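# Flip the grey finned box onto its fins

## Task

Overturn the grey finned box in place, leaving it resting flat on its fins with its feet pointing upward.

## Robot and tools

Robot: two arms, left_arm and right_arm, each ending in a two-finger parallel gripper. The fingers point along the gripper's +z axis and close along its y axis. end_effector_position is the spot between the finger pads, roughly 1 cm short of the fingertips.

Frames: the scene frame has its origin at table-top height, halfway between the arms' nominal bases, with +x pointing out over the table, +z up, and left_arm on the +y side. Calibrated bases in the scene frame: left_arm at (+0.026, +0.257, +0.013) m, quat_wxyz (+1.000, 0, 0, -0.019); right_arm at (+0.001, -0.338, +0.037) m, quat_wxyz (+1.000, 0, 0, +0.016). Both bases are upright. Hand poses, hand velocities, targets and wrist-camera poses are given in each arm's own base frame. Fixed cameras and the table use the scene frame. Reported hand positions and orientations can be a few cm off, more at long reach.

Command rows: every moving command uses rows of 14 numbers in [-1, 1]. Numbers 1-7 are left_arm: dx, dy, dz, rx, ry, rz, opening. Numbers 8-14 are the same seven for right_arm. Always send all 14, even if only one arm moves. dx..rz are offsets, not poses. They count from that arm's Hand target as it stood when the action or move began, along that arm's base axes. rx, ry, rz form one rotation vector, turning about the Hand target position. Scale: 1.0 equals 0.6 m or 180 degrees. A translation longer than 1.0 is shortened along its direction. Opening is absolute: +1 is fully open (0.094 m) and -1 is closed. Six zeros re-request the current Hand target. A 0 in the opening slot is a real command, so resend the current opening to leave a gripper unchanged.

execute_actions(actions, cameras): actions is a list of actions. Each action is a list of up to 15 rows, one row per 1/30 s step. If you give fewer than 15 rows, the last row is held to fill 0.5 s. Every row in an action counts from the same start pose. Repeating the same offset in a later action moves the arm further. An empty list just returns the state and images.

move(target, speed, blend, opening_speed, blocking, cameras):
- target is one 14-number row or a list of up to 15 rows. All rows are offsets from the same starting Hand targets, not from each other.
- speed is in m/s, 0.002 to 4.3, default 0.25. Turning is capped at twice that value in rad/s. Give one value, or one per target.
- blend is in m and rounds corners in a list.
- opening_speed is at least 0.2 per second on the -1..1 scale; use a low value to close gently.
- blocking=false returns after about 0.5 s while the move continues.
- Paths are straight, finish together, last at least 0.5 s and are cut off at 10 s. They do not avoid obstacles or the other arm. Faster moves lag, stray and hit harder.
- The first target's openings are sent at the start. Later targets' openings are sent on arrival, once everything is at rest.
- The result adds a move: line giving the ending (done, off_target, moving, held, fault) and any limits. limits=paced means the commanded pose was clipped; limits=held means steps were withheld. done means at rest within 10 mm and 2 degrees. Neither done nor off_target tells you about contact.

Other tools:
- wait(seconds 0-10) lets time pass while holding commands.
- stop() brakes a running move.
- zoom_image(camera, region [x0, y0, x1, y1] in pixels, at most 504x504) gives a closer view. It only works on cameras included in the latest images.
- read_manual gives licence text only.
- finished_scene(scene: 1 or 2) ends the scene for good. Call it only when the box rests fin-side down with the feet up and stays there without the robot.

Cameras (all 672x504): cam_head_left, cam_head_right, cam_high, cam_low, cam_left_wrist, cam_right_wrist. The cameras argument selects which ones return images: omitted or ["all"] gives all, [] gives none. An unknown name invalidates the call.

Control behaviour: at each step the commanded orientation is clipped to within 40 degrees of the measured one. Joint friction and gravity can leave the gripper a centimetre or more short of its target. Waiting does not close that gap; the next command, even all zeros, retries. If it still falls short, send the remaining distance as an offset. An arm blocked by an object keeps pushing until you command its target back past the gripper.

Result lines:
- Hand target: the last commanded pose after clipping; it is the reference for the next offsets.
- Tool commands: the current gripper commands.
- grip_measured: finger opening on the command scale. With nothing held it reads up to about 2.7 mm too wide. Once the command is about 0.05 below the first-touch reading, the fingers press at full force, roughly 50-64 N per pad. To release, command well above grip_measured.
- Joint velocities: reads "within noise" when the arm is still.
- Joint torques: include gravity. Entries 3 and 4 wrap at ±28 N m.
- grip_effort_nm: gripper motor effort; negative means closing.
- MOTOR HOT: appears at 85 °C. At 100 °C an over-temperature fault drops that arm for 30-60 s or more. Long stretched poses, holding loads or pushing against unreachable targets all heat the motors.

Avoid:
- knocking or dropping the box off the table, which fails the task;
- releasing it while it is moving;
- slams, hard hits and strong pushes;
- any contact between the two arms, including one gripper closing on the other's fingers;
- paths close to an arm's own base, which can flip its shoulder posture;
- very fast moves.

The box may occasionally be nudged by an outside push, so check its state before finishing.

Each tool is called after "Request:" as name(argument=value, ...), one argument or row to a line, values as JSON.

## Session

Request:
execute_actions(
  actions=[],
)

Scene clock: 0.00 s.
left_arm: end_effector_position=(+0.7469, +0.0627, +0.1858) grip_measured=+1.000 grip_effort_nm=n/a end_effector_quat_wxyz=(+0.600, +0.118, +0.783, +0.112) | right_arm: end_effector_position=(+0.2461, -0.0955, +0.3388) grip_measured=+1.000 grip_effort_nm=n/a end_effector_quat_wxyz=(+0.392, +0.340, +0.834, -0.188)
Joint positions: left_arm=[0.099 1.879 1.257 0.363 0.062 0.35 0.094] | right_arm=[0.029 0.581 0.868 -1.173 0.637 0.571 0.094]
Joint velocities: within noise
Joint torques (N m): no reading
Heat: left arm: hottest elbow 34 °C; right arm: hottest elbow 32 °C.
Hand target: left_arm +0.7532, +0.0634, +0.1927; +0.607, +0.117, +0.778, +0.114 | right_arm +0.2481, -0.0955, +0.3525; +0.404, +0.343, +0.828, -0.182
Tool commands: left_gripper/opening=+1.0 right_gripper/opening=+1.0

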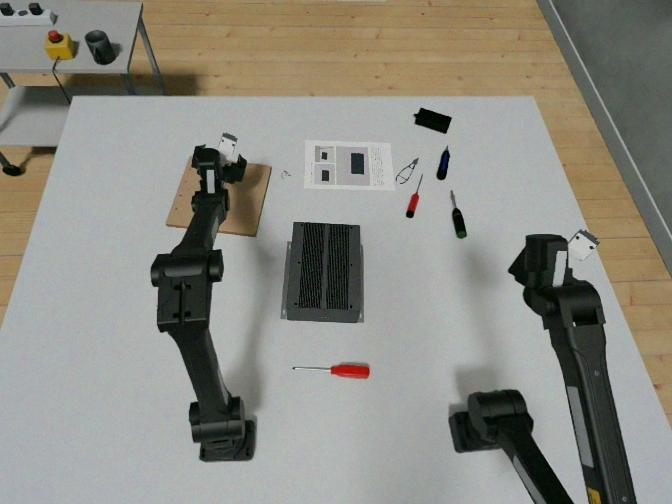

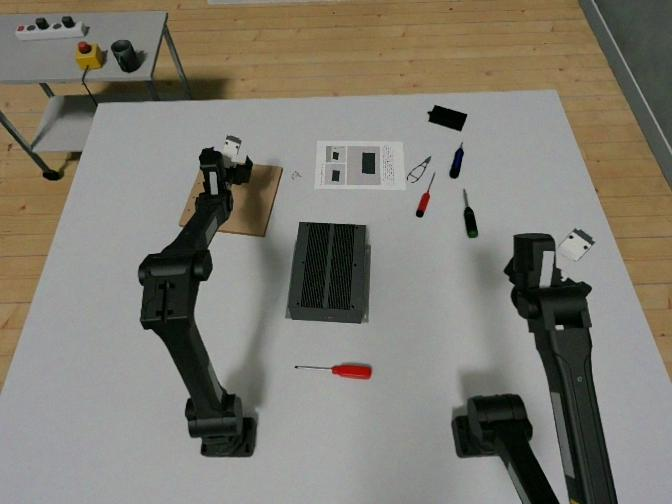

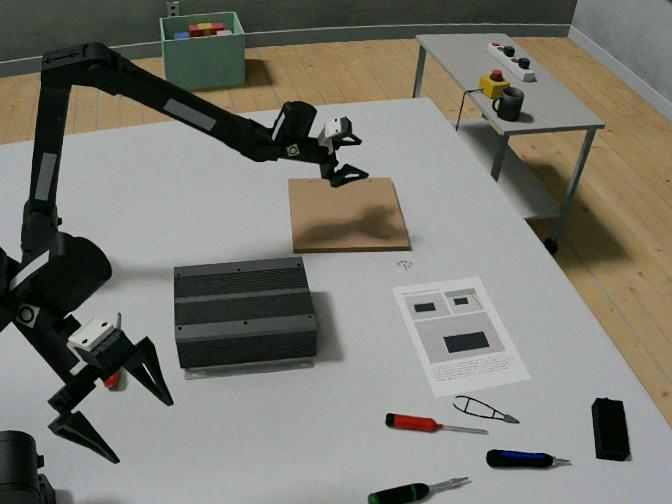

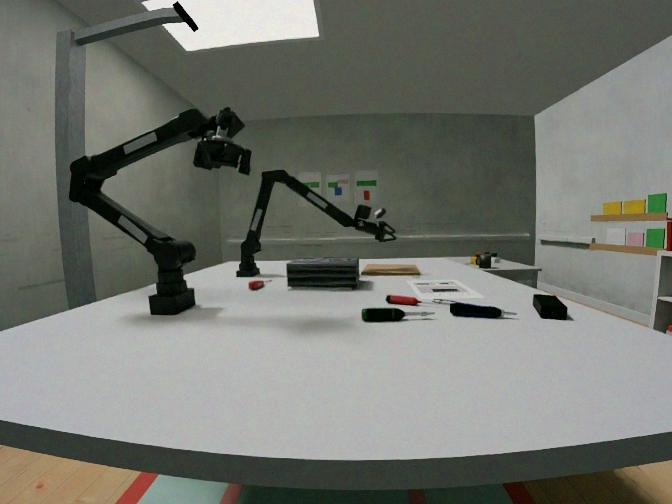

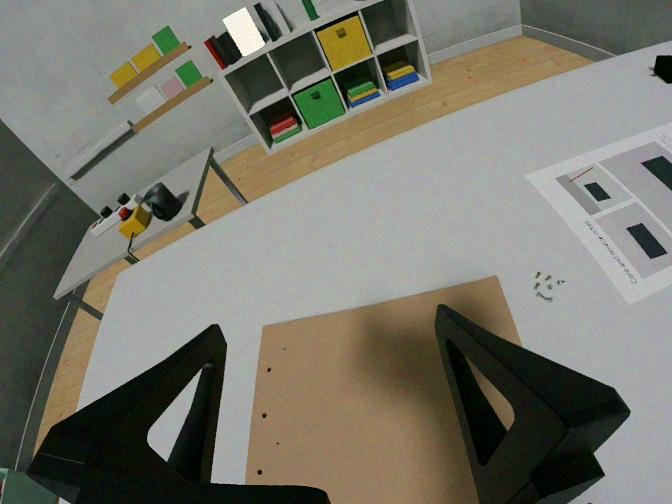

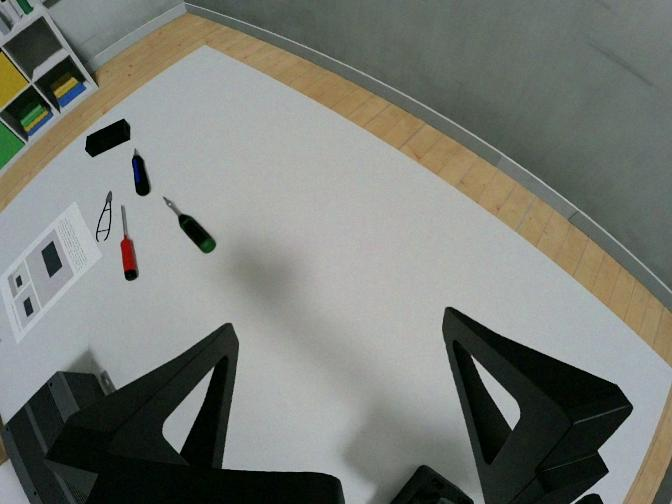

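Request:
move(
  target=[
    [-0.3,-0.005,0.1,-0.04,0.044,-0.24,1,0.2,0.1,-0.1,0.017,-0.028,0.376,1],
    [-0.52,-0.005,-0.155,-0.079,0.087,-0.478,1,0.32,0.325,-0.42,0.0337,-0.0565,0.752,1],
  ],
  speed=0.35,
  blend=0.05,
)

Scene clock: 29.77 s.
left_arm: end_effector_position=(+0.4330, +0.0550, +0.1023) grip_measured=+1.000 grip_effort_nm=0.022 end_effector_quat_wxyz=(+0.405, +0.503, +0.674, -0.357) | right_arm: end_effector_position=(+0.4279, +0.0963, +0.0952) grip_measured=+1.000 grip_effort_nm=-0.007 end_effector_quat_wxyz=(-0.360, +0.595, -0.617, -0.369)
Joint positions: left_arm=[0.48 1.848 1.174 -1.428 1.067 2.081 0.094] | right_arm=[-0.128 1.743 1.049 -1.104 -1.069 -1.798 0.094]
Joint velocities: within noise
Joint torques (N m): left_arm=[-0.67 -11.28 8.81 -0.84 0.49 -0.08] | right_arm=[0.32 -11.4 8.43 -0.32 -0.53 -0.16]
Heat: left arm: hottest elbow 39 °C; right arm: hottest elbow 36 °C.
Hand target: left_arm +0.4412, +0.0603, +0.0996; +0.428, +0.558, +0.565, -0.432 | right_arm +0.4400, +0.0997, +0.1004; -0.363, +0.606, -0.607, -0.363
Off the commanded pose: left_arm 0.010 m, 17 deg | right_arm 0.014 m, 2 deg.
joint sent to its limit (left arm) — joint 6 (wrist roll), upper limit. The joint targets are off in orientation, not in position.
move: off_target (left_arm, right_arm)

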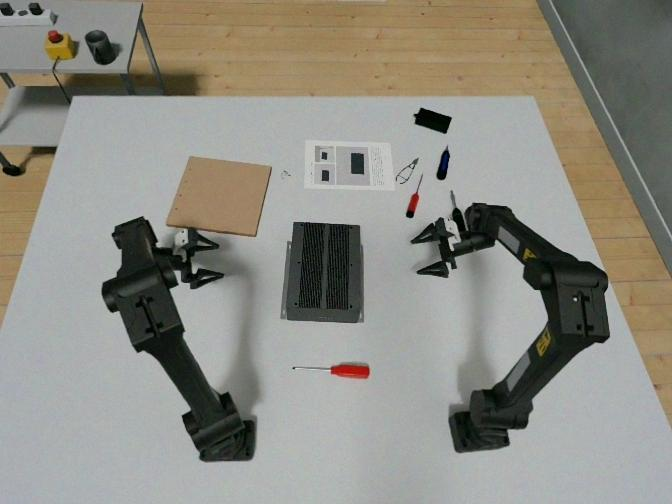

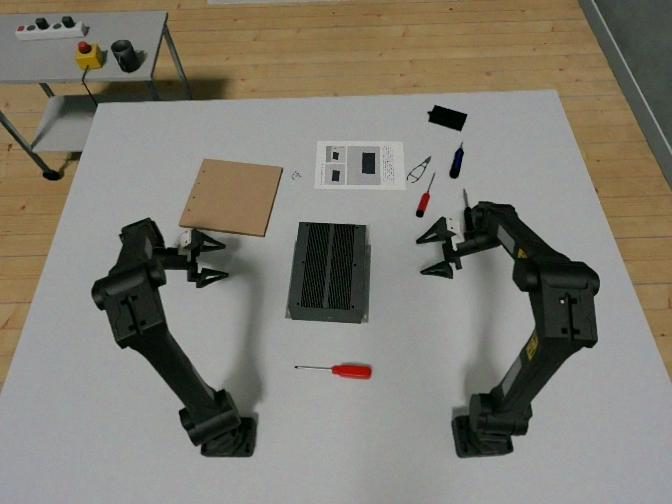

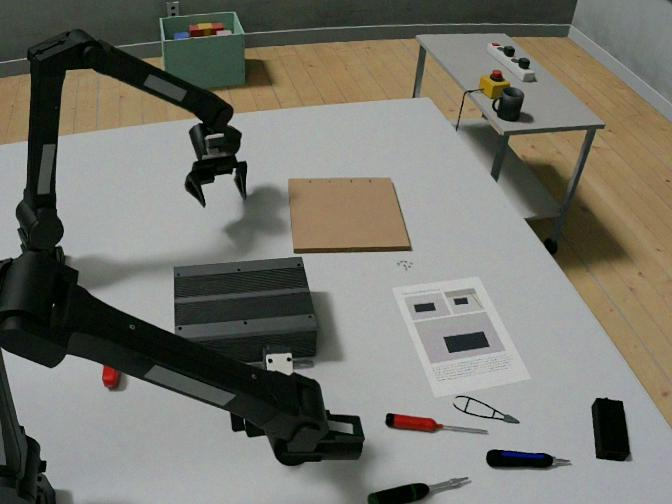

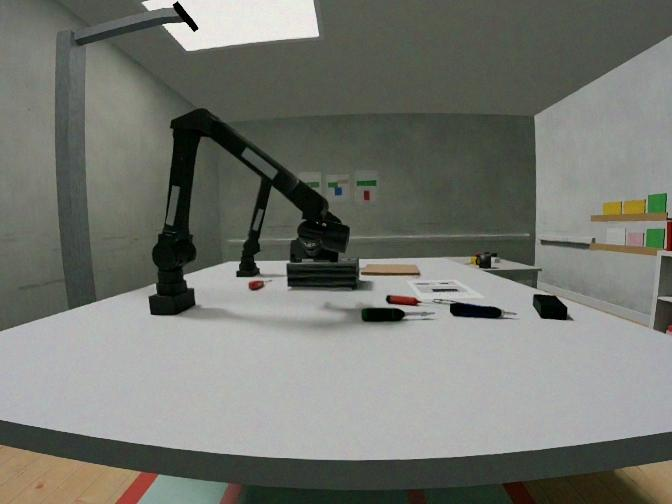

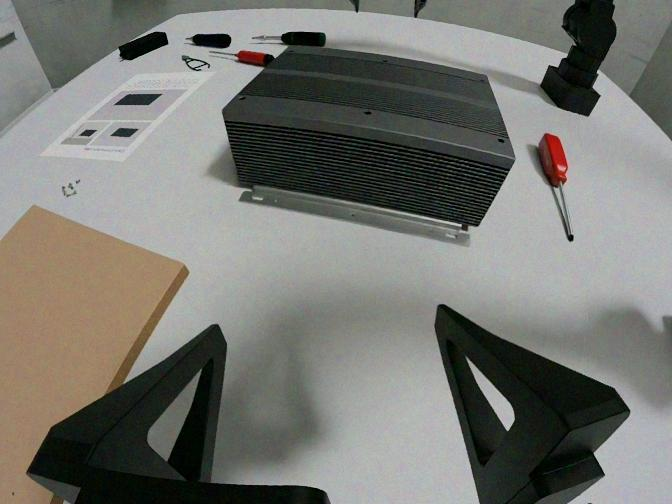

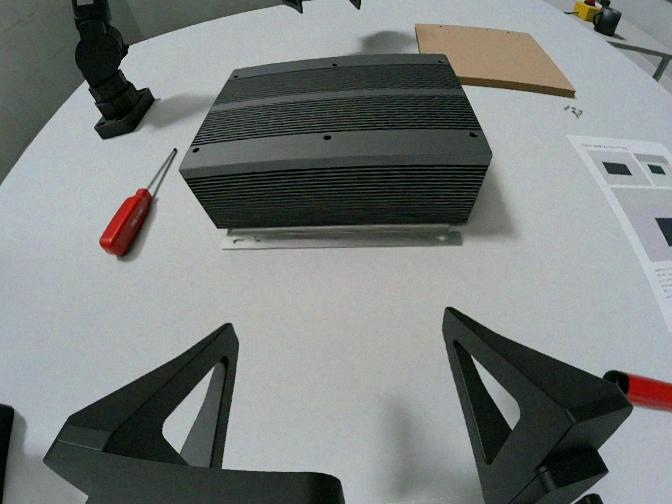

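Request:
move(
  target=[
    [-0.03,-0.04,-0.1,0,0,0,1,0,0.06,-0.217,0,0,0,1],
    [-0.03,-0.04,-0.1,0,0,0,1,0,0.425,-0.22,0,0,0,1],
  ],
  speed=[0.15,0.08],
)

Scene clock: 42.73 s.
left_arm: end_effector_position=(+0.4247, +0.0408, +0.0496) grip_measured=+1.000 grip_effort_nm=0.017 end_effector_quat_wxyz=(+0.408, +0.510, +0.667, -0.358) | right_arm: end_effector_position=(+0.4527, +0.2915, -0.0251) grip_measured=+1.000 grip_effort_nm=-0.012 end_effector_quat_wxyz=(+0.375, -0.579, +0.639, +0.340)
Joint positions: left_arm=[0.46 1.919 1.101 -1.272 1.078 2.082 0.094] | right_arm=[0.315 1.971 0.906 0.119 -0.926 -0.836 0.094]
Joint velocities: within noise
Joint torques (N m): left_arm=[-1.55 -11.58 5.15 0.01 0.72 -0.07] | right_arm=[9.35 -10.75 8.03 2.63 -0.73 0.32]
Heat: left arm: hottest elbow 40 °C; right arm: hottest elbow 37 °C.
Hand target: left_arm +0.4233, +0.0364, +0.0397; +0.428, +0.558, +0.565, -0.432 | right_arm +0.4399, +0.3547, -0.0317; +0.363, -0.606, +0.607, +0.363
Off the commanded pose: left_arm 0.011 m, 16 deg | right_arm 0.065 m, 6 deg.
joint sent to its limit (left arm) — joint 6 (wrist roll), upper limit. The joint targets are off in orientation, not in position.
move: off_target (left_arm, right_arm)

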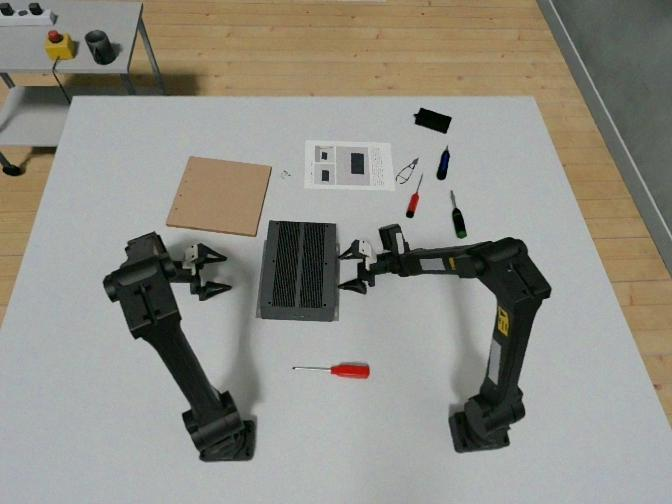

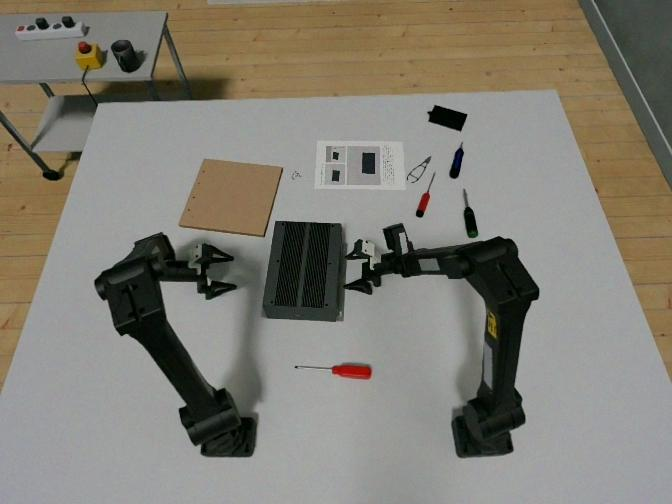

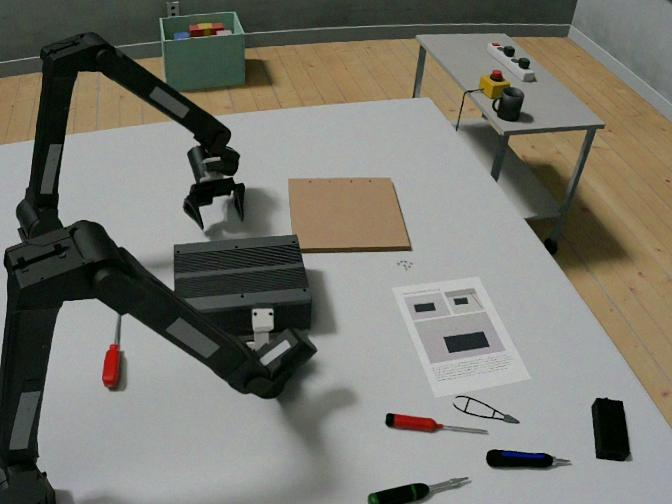

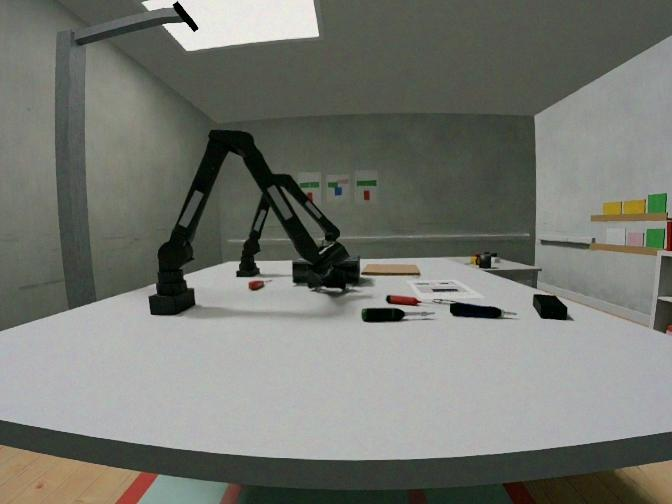

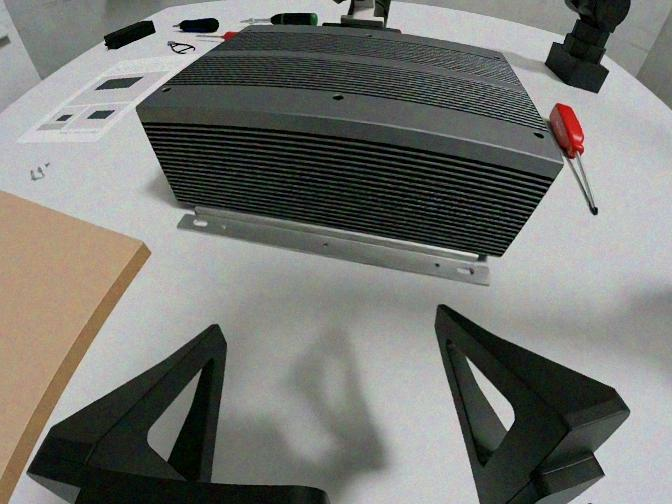

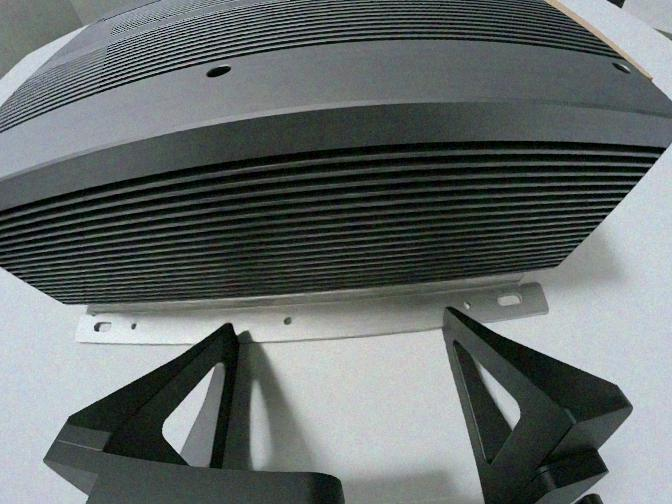

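Request:
move(
  target=[
    [0,-0.197,0,0,0,0,1,0,0.02,0,0,0,0,1],
    [0,-0.277,0.02,0,0,0,1,0,0.075,0,0,0,0,1],
    [0,-0.297,0.14,0,0,0,1,0,0.08,0,0,0,0,1],
  ],
  speed=[0.08,0.05,0.05],
  cameras=["cam_head_left","cam_low","cam_left_wrist","cam_right_wrist","cam_high"],
)

Scene clock: 65.30 s.
left_arm: end_effector_position=(+0.4383, -0.0671, +0.1175) grip_measured=+1.000 grip_effort_nm=0.022 end_effector_quat_wxyz=(+0.457, +0.542, +0.595, -0.378) | right_arm: end_effector_position=(+0.4573, +0.3086, -0.0230) grip_measured=+1.000 grip_effort_nm=0.002 end_effector_quat_wxyz=(+0.379, -0.575, +0.644, +0.334)
Joint positions: left_arm=[0.227 1.755 1.039 -1.128 1.259 1.905 0.094] | right_arm=[0.35 1.976 0.919 0.162 -0.89 -0.776 0.094]
Joint velocities: within noise
Joint torques (N m): left_arm=[-13.57 -12.86 5.12 -0.38 2.06 -0.68] | right_arm=[12.34 -9.82 9.48 3.08 0 0.7]
Heat: left arm: hottest elbow 38 °C; right arm: hottest elbow 38 °C.
Hand target: left_arm +0.4233, -0.1419, +0.1237; +0.428, +0.558, +0.565, -0.432 | right_arm +0.4399, +0.4027, -0.0317; +0.363, -0.606, +0.607, +0.363
Off the commanded pose: left_arm 0.076 m, 8 deg | right_arm 0.096 m, 7 deg.
move: off_target (left_arm, right_arm)
Images, in order (width x height): cam_head_left 672x504, cam_high 672x504, cam_low 672x504, cam_left_wrist 672x504, cam_right_wrist 672x504.

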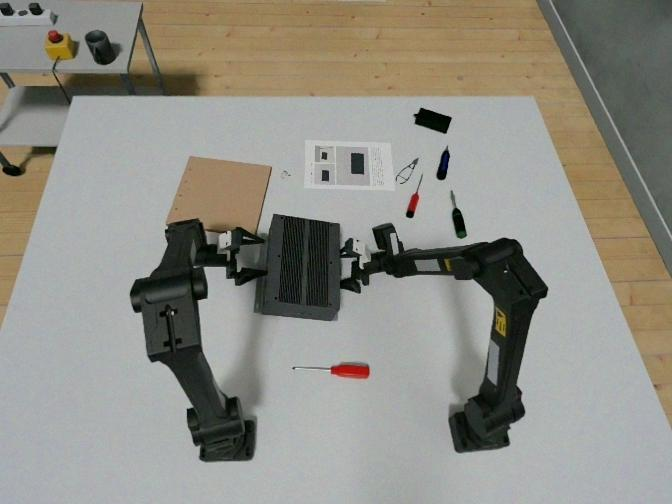

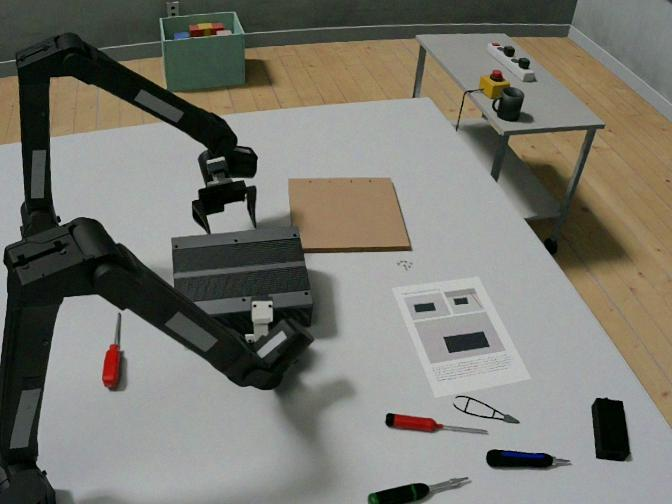

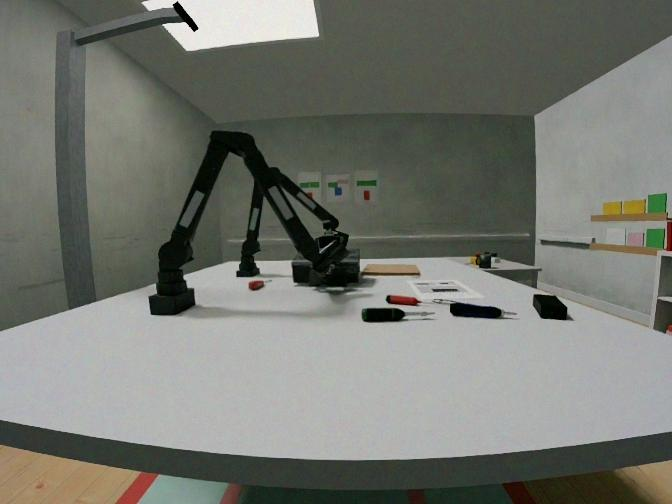

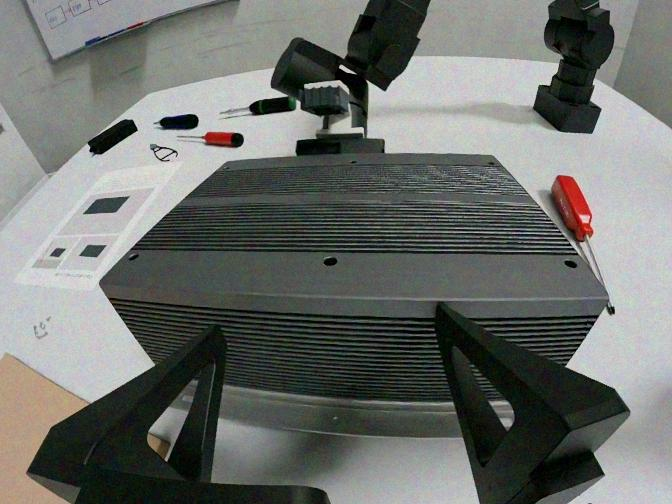

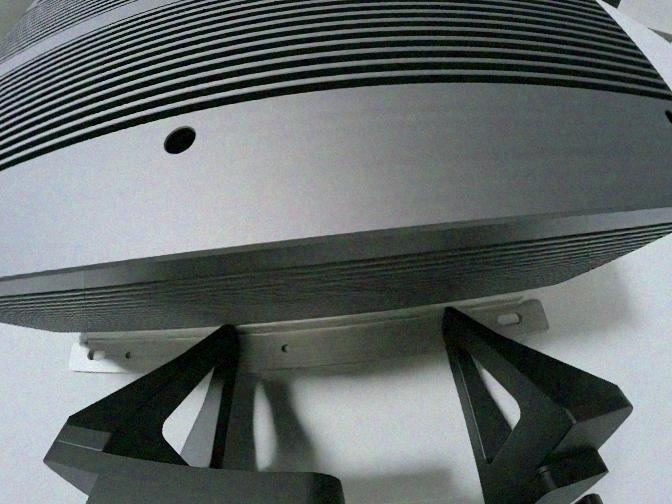

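Request:
move(
  target=[
    [0,-0.05,0.075,0,0,0,1,0,-0.03,0,0,0,0,1],
    [0,-0.12,0.13,0,0,0,1,0,-0.105,0,0,0,0,1],
    [0,-0.075,0.14,0,0,0,1,0,-0.155,0,0,0,0,1],
  ],
  speed=[0.04,0.04,0.03],
  cameras=["cam_head_left","cam_low","cam_left_wrist","cam_right_wrist","cam_high"],
)

Request:
zoom_image(
  camera="cam_high",
  region=[120, 180, 360, 400],
)

Scene clock: 77.40 s.
left_arm: end_effector_position=(+0.4117, -0.1901, +0.1948) grip_measured=+1.000 grip_effort_nm=0.017 end_effector_quat_wxyz=(+0.415, +0.551, +0.573, -0.443) | right_arm: end_effector_position=(+0.4401, +0.3203, -0.0253) grip_measured=+1.000 grip_effort_nm=0.002 end_effector_quat_wxyz=(-0.367, +0.608, -0.601, -0.368)
Joint positions: left_arm=[-0.058 1.535 0.989 -0.863 1.301 1.352 0.094] | right_arm=[0.364 1.999 0.948 0.073 -0.982 -0.895 0.094]
Joint velocities: within noise
Joint torques (N m): left_arm=[0.03 -10.64 10.5 0.46 0.85 -0.05] | right_arm=[-2.49 -14.45 3.93 0.83 -0.32 -0.25]
Heat: left arm: hottest elbow 38 °C; right arm: hottest elbow 39 °C.
Hand target: left_arm +0.4233, -0.1869, +0.2076; +0.428, +0.558, +0.565, -0.432 | right_arm +0.4400, +0.3097, -0.0317; -0.363, +0.606, -0.607, -0.363
Off the commanded pose: left_arm 0.018 m, 2 deg | right_arm 0.012 m, 1 deg.
move: off_target (left_arm, right_arm)
Images, in order (width x height): cam_head_left 672x504, cam_high 672x504, cam_low 672x504, cam_left_wrist 672x504, cam_right_wrist 672x504.

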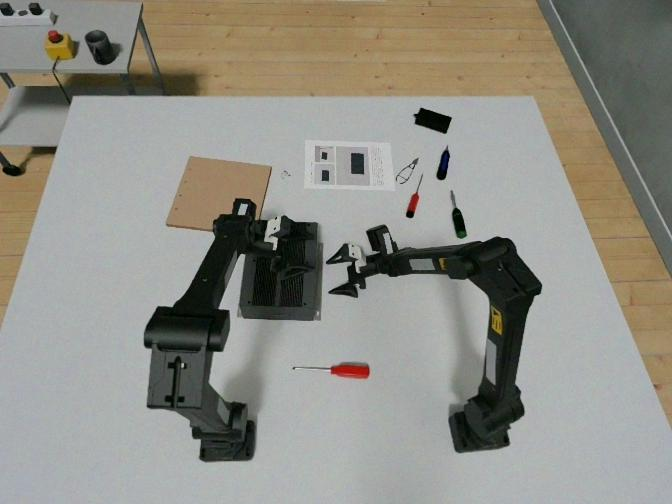

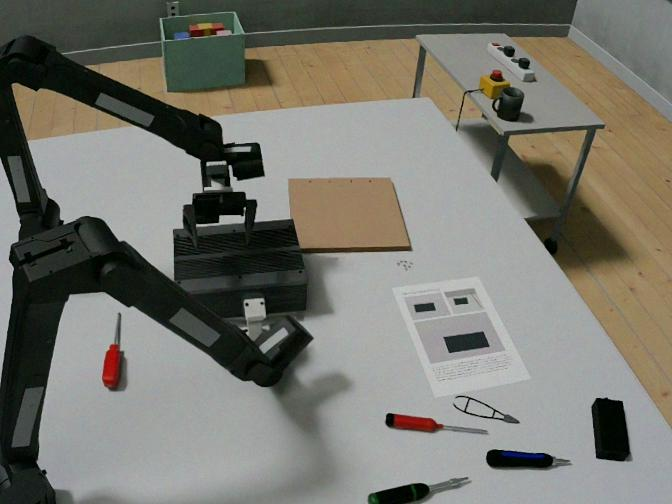

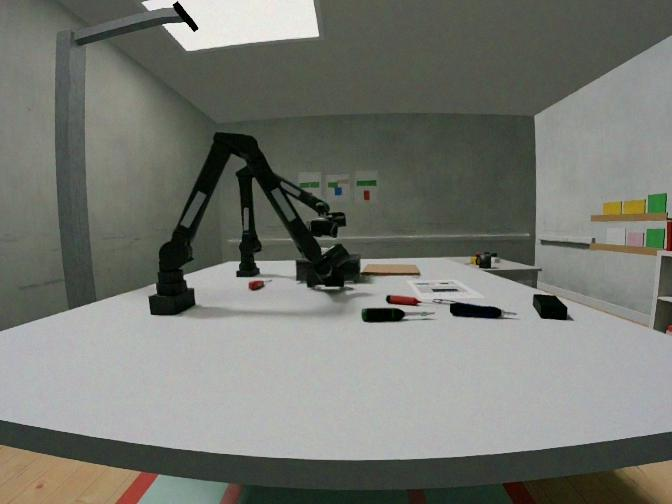

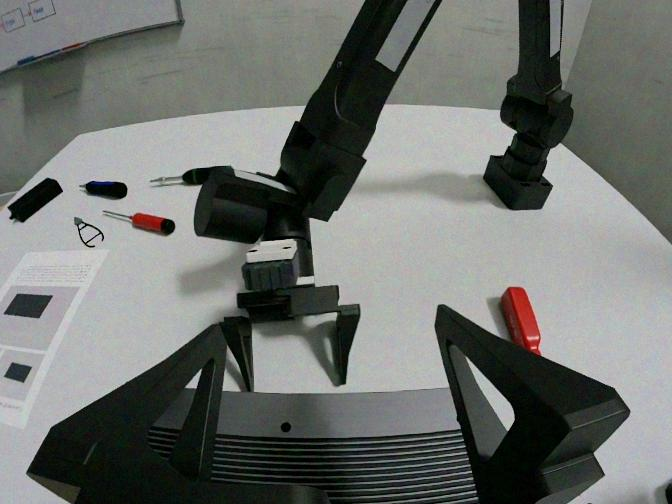

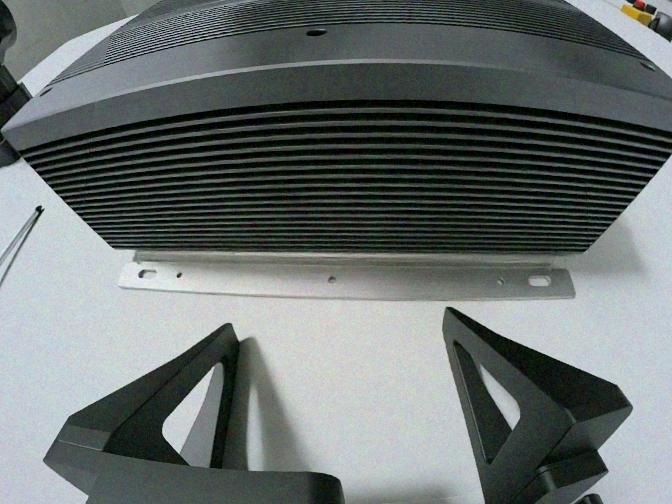

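Scaled by 2.100.

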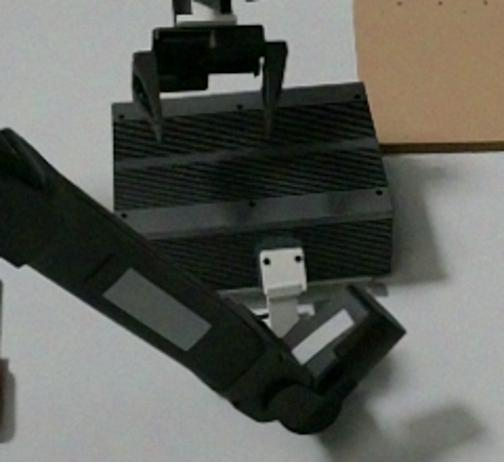

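Request:
move(
  target=[
    [0,0.1,0.05,0,0,0,1,0,0,0,0,0,0,1],
    [0,0.46,0.0,0,0,0,1,0,0,0,0,0,0,1],
    [0,0.46,-0.3,0,0,0,1,0,0,0,0,0,0,1],
    [0,0.14,-0.3,0,0,0,1,0,0.06,0,0,0,0,1],
  ],
  speed=[0.15,0.25,0.2,0.07],
)

Scene clock: 94.43 s.
left_arm: end_effector_position=(+0.4326, -0.0291, +0.0347) grip_measured=+1.000 grip_effort_nm=0.017 end_effector_quat_wxyz=(+0.448, +0.536, +0.607, -0.378) | right_arm: end_effector_position=(+0.4498, +0.3166, -0.0252) grip_measured=+1.000 grip_effort_nm=-0.002 end_effector_quat_wxyz=(-0.372, +0.593, -0.619, -0.356)
Joint positions: left_arm=[0.314 1.96 1.052 -1.136 1.212 2.093 0.094] | right_arm=[0.357 1.996 0.944 0.113 -0.948 -0.839 0.094]
Joint velocities: within noise
Joint torques (N m): left_arm=[-13.22 -11.4 3.28 -0.17 2.37 -0.21] | right_arm=[4.37 -12.86 5.68 2.11 -0.08 0.18]
Heat: left arm: hottest elbow 39 °C; right arm: hottest elbow 38 °C.
Hand target: left_arm +0.4232, -0.1029, +0.0275; +0.428, +0.558, +0.565, -0.432 | right_arm +0.4401, +0.3457, -0.0315; -0.363, +0.606, -0.608, -0.363
Off the commanded pose: left_arm 0.075 m, 8 deg | right_arm 0.031 m, 2 deg.
joint sent to its limit (left arm) — joint 6 (wrist roll), upper limit. The joint targets are off in position, not in orientation.
move: off_target (left_arm, right_arm)

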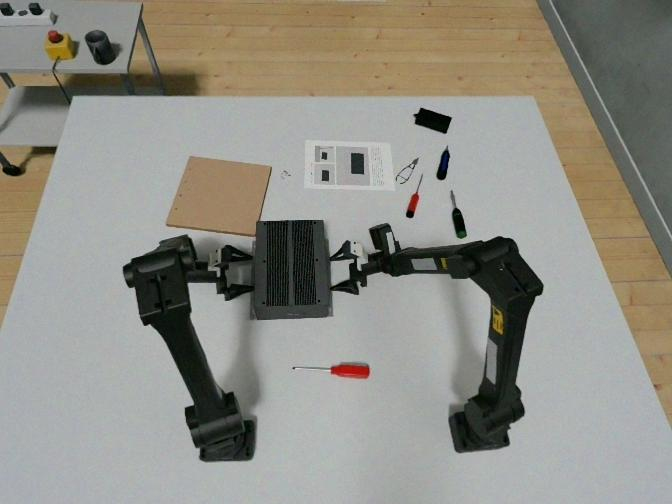

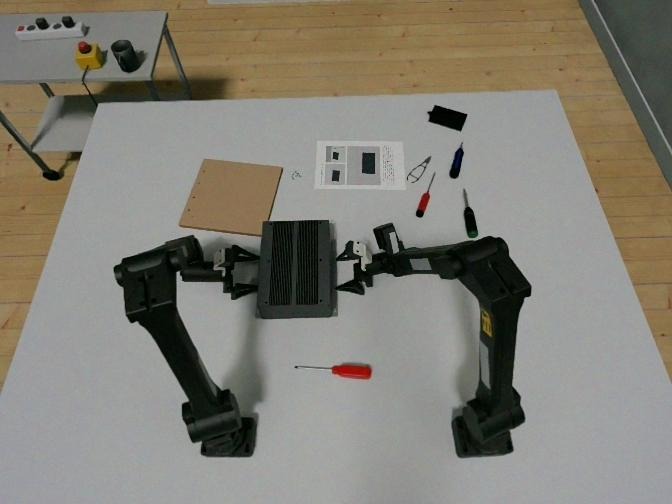

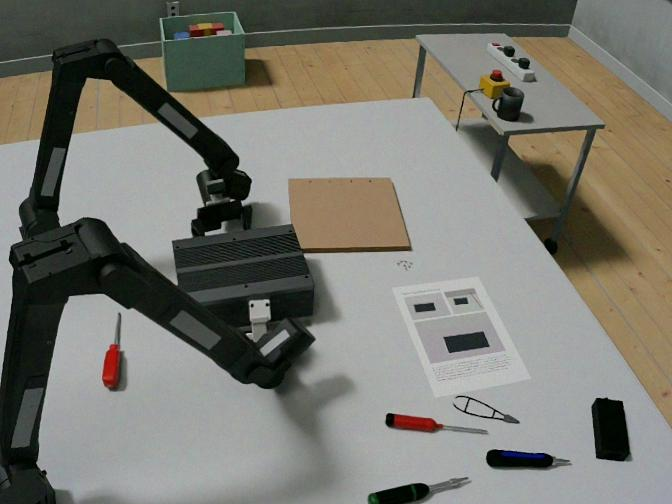

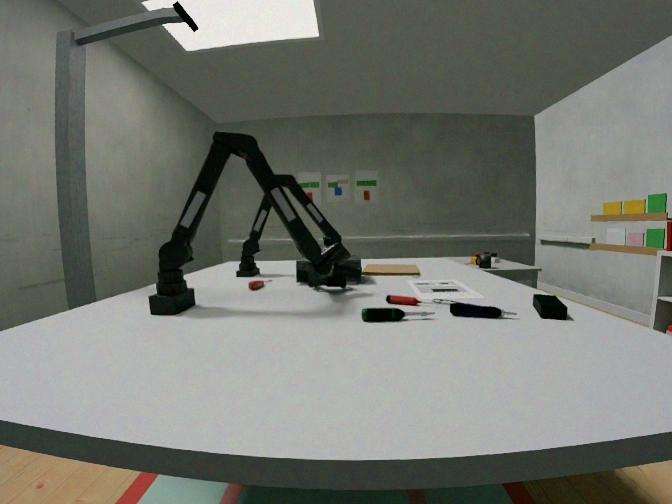

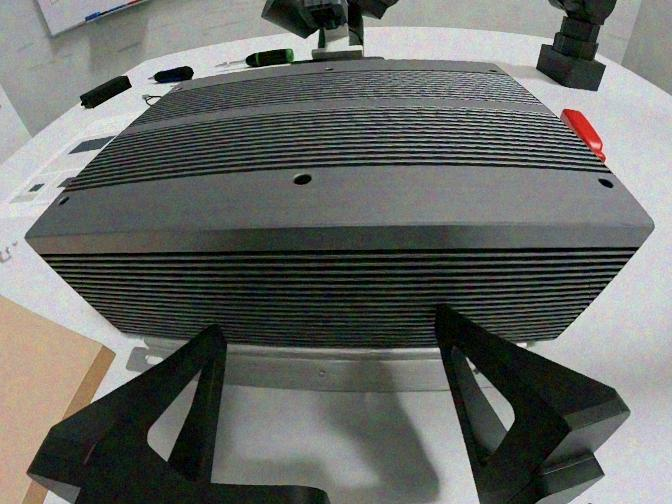

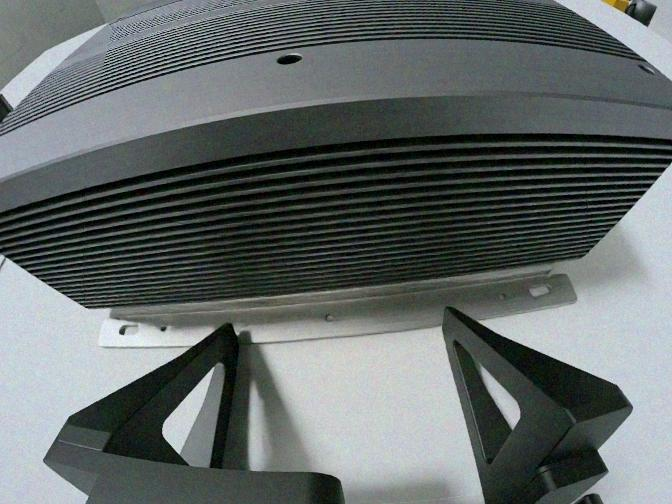

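Request:
move(
  target=[
    [0,0.0,0.0,0,0,0,1,0,0.09,0,0,0,0,1],
    [0,-0.06,0.142,0,0,0,1,0,0.09,0,0,0,0,1],
  ],
  speed=[0.05,0.04],
  cameras=["cam_head_left","cam_left_wrist","cam_right_wrist"],
)

Scene clock: 107.40 s.
left_arm: end_effector_position=(+0.4382, -0.0540, +0.1094) grip_measured=+1.000 grip_effort_nm=0.017 end_effector_quat_wxyz=(+0.458, +0.542, +0.598, -0.373) | right_arm: end_effector_position=(+0.4562, +0.3250, -0.0223) grip_measured=+1.000 grip_effort_nm=-0.002 end_effector_quat_wxyz=(-0.374, +0.582, -0.633, -0.347)
Joint positions: left_arm=[0.256 1.779 1.047 -1.158 1.246 1.96 0.094] | right_arm=[0.376 1.993 0.948 0.152 -0.907 -0.77 0.094]
Joint velocities: within noise
Joint torques (N m): left_arm=[-15.15 -12.86 4.21 0.01 2.37 -0.73] | right_arm=[10.4 -11.11 8.24 3.36 0.65 0.67]
Heat: left arm: hottest elbow 38 °C; right arm: hottest elbow 38 °C.
Hand target: left_arm +0.4232, -0.1389, +0.1128; +0.428, +0.558, +0.565, -0.432 | right_arm +0.4400, +0.3996, -0.0316; -0.363, +0.606, -0.608, -0.363
Off the commanded pose: left_arm 0.086 m, 9 deg | right_arm 0.077 m, 5 deg.
move: off_target (left_arm, right_arm)
Images, in order (width x height): cam_head_left 672x504, cam_left_wrist 672x504, cam_right_wrist 672x504.

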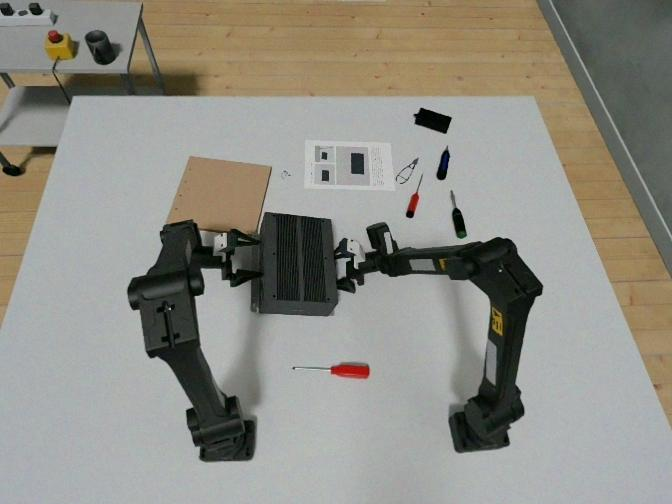

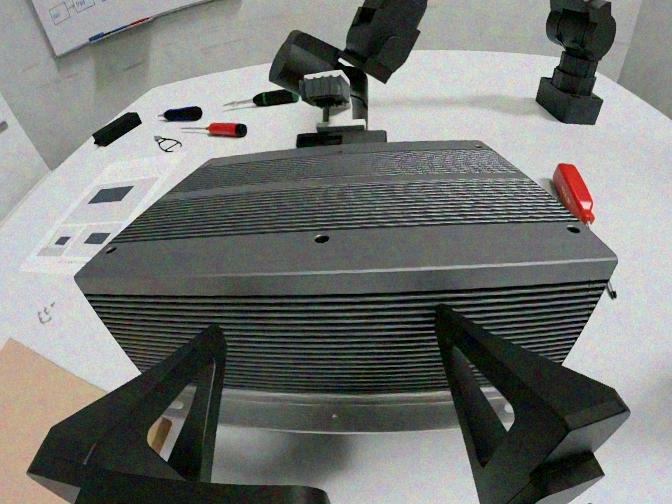

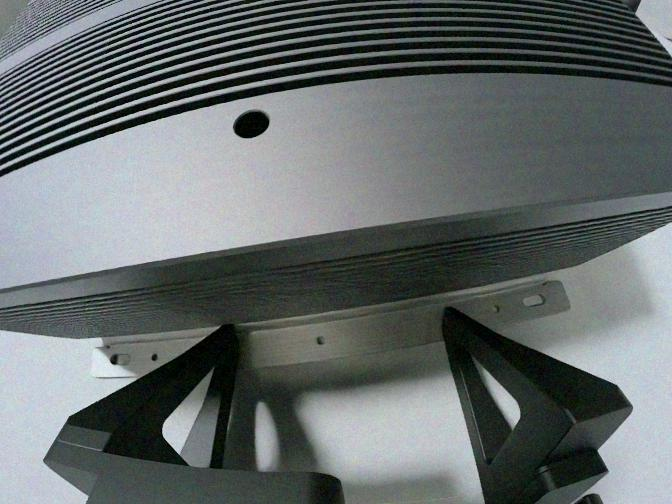

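Request:
move(
  target=[0,-0.035,0.087,0,0,0,1,0,-0.01,0,0,0,0,1],
  speed=0.04,
  cameras=["cam_head_left","cam_left_wrist","cam_right_wrist","cam_high"],
)

Scene clock: 116.37 s.
left_arm: end_effector_position=(+0.4374, -0.1117, +0.1828) grip_measured=+1.000 grip_effort_nm=0.012 end_effector_quat_wxyz=(+0.456, +0.533, +0.587, -0.405) | right_arm: end_effector_position=(+0.4568, +0.3220, -0.0221) grip_measured=+1.000 grip_effort_nm=-0.002 end_effector_quat_wxyz=(+0.371, -0.572, +0.642, +0.350)
Joint positions: left_arm=[0.128 1.614 1.047 -1.077 1.31 1.657 0.094] | right_arm=[0.37 1.99 0.943 0.156 -0.906 -0.744 0.094]
Joint velocities: within noise
Joint torques (N m): left_arm=[-9.64 -9.47 5.61 1.46 0.56 -0.19] | right_arm=[9.88 -11.63 8.2 3.59 0.32 0.29]
Heat: left arm: hottest elbow 38 °C; right arm: hottest elbow 39 °C.
Hand target: left_arm +0.4232, -0.1598, +0.1650; +0.428, +0.558, +0.565, -0.432 | right_arm +0.4400, +0.3938, -0.0315; +0.363, -0.606, +0.607, +0.363
Off the commanded pose: left_arm 0.053 m, 6 deg | right_arm 0.074 m, 6 deg.
move: off_target (left_arm, right_arm)
Images, in order (width x height): cam_head_left 672x504, cam_high 672x504, cam_left_wrist 672x504, cam_right_wrist 672x504.

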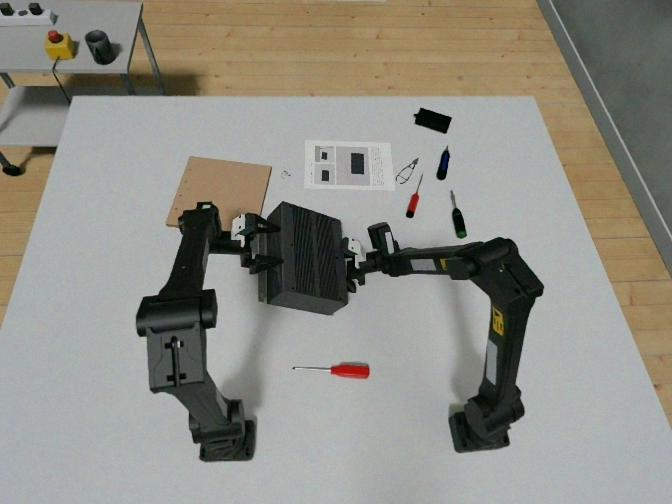

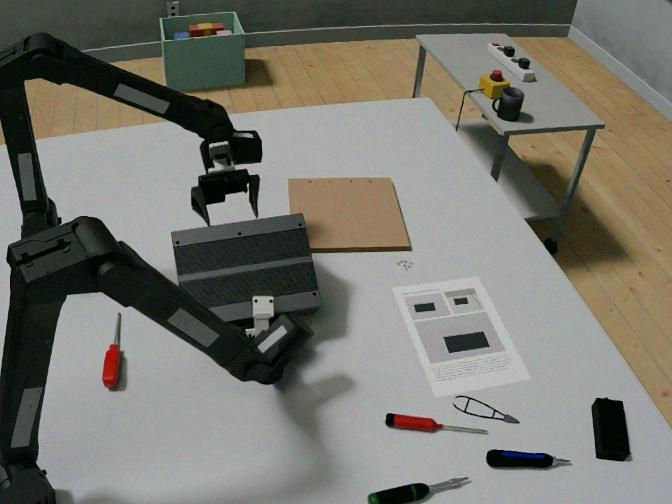

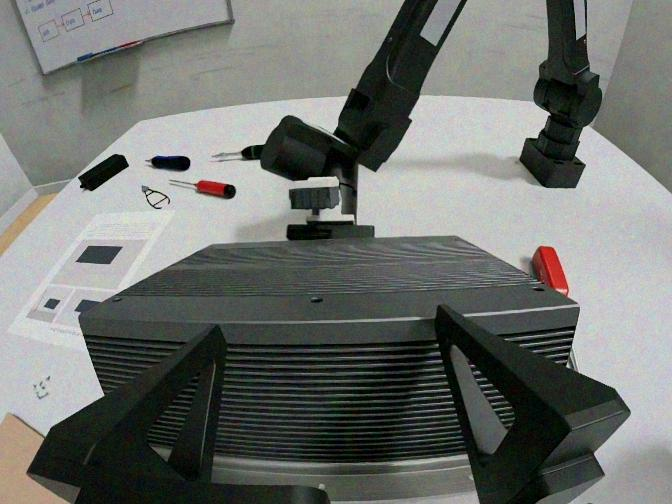

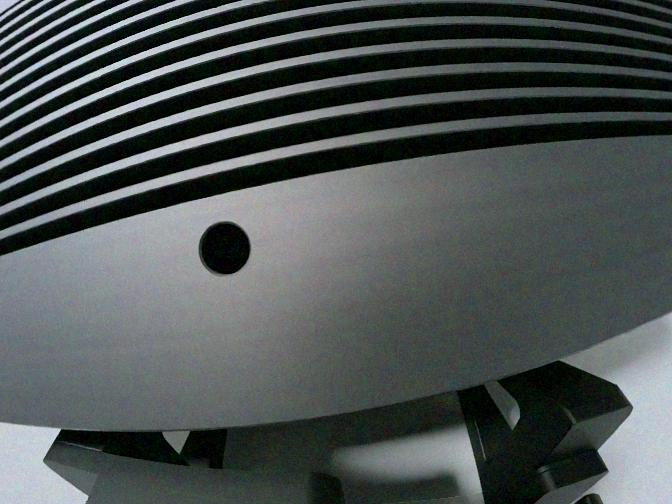

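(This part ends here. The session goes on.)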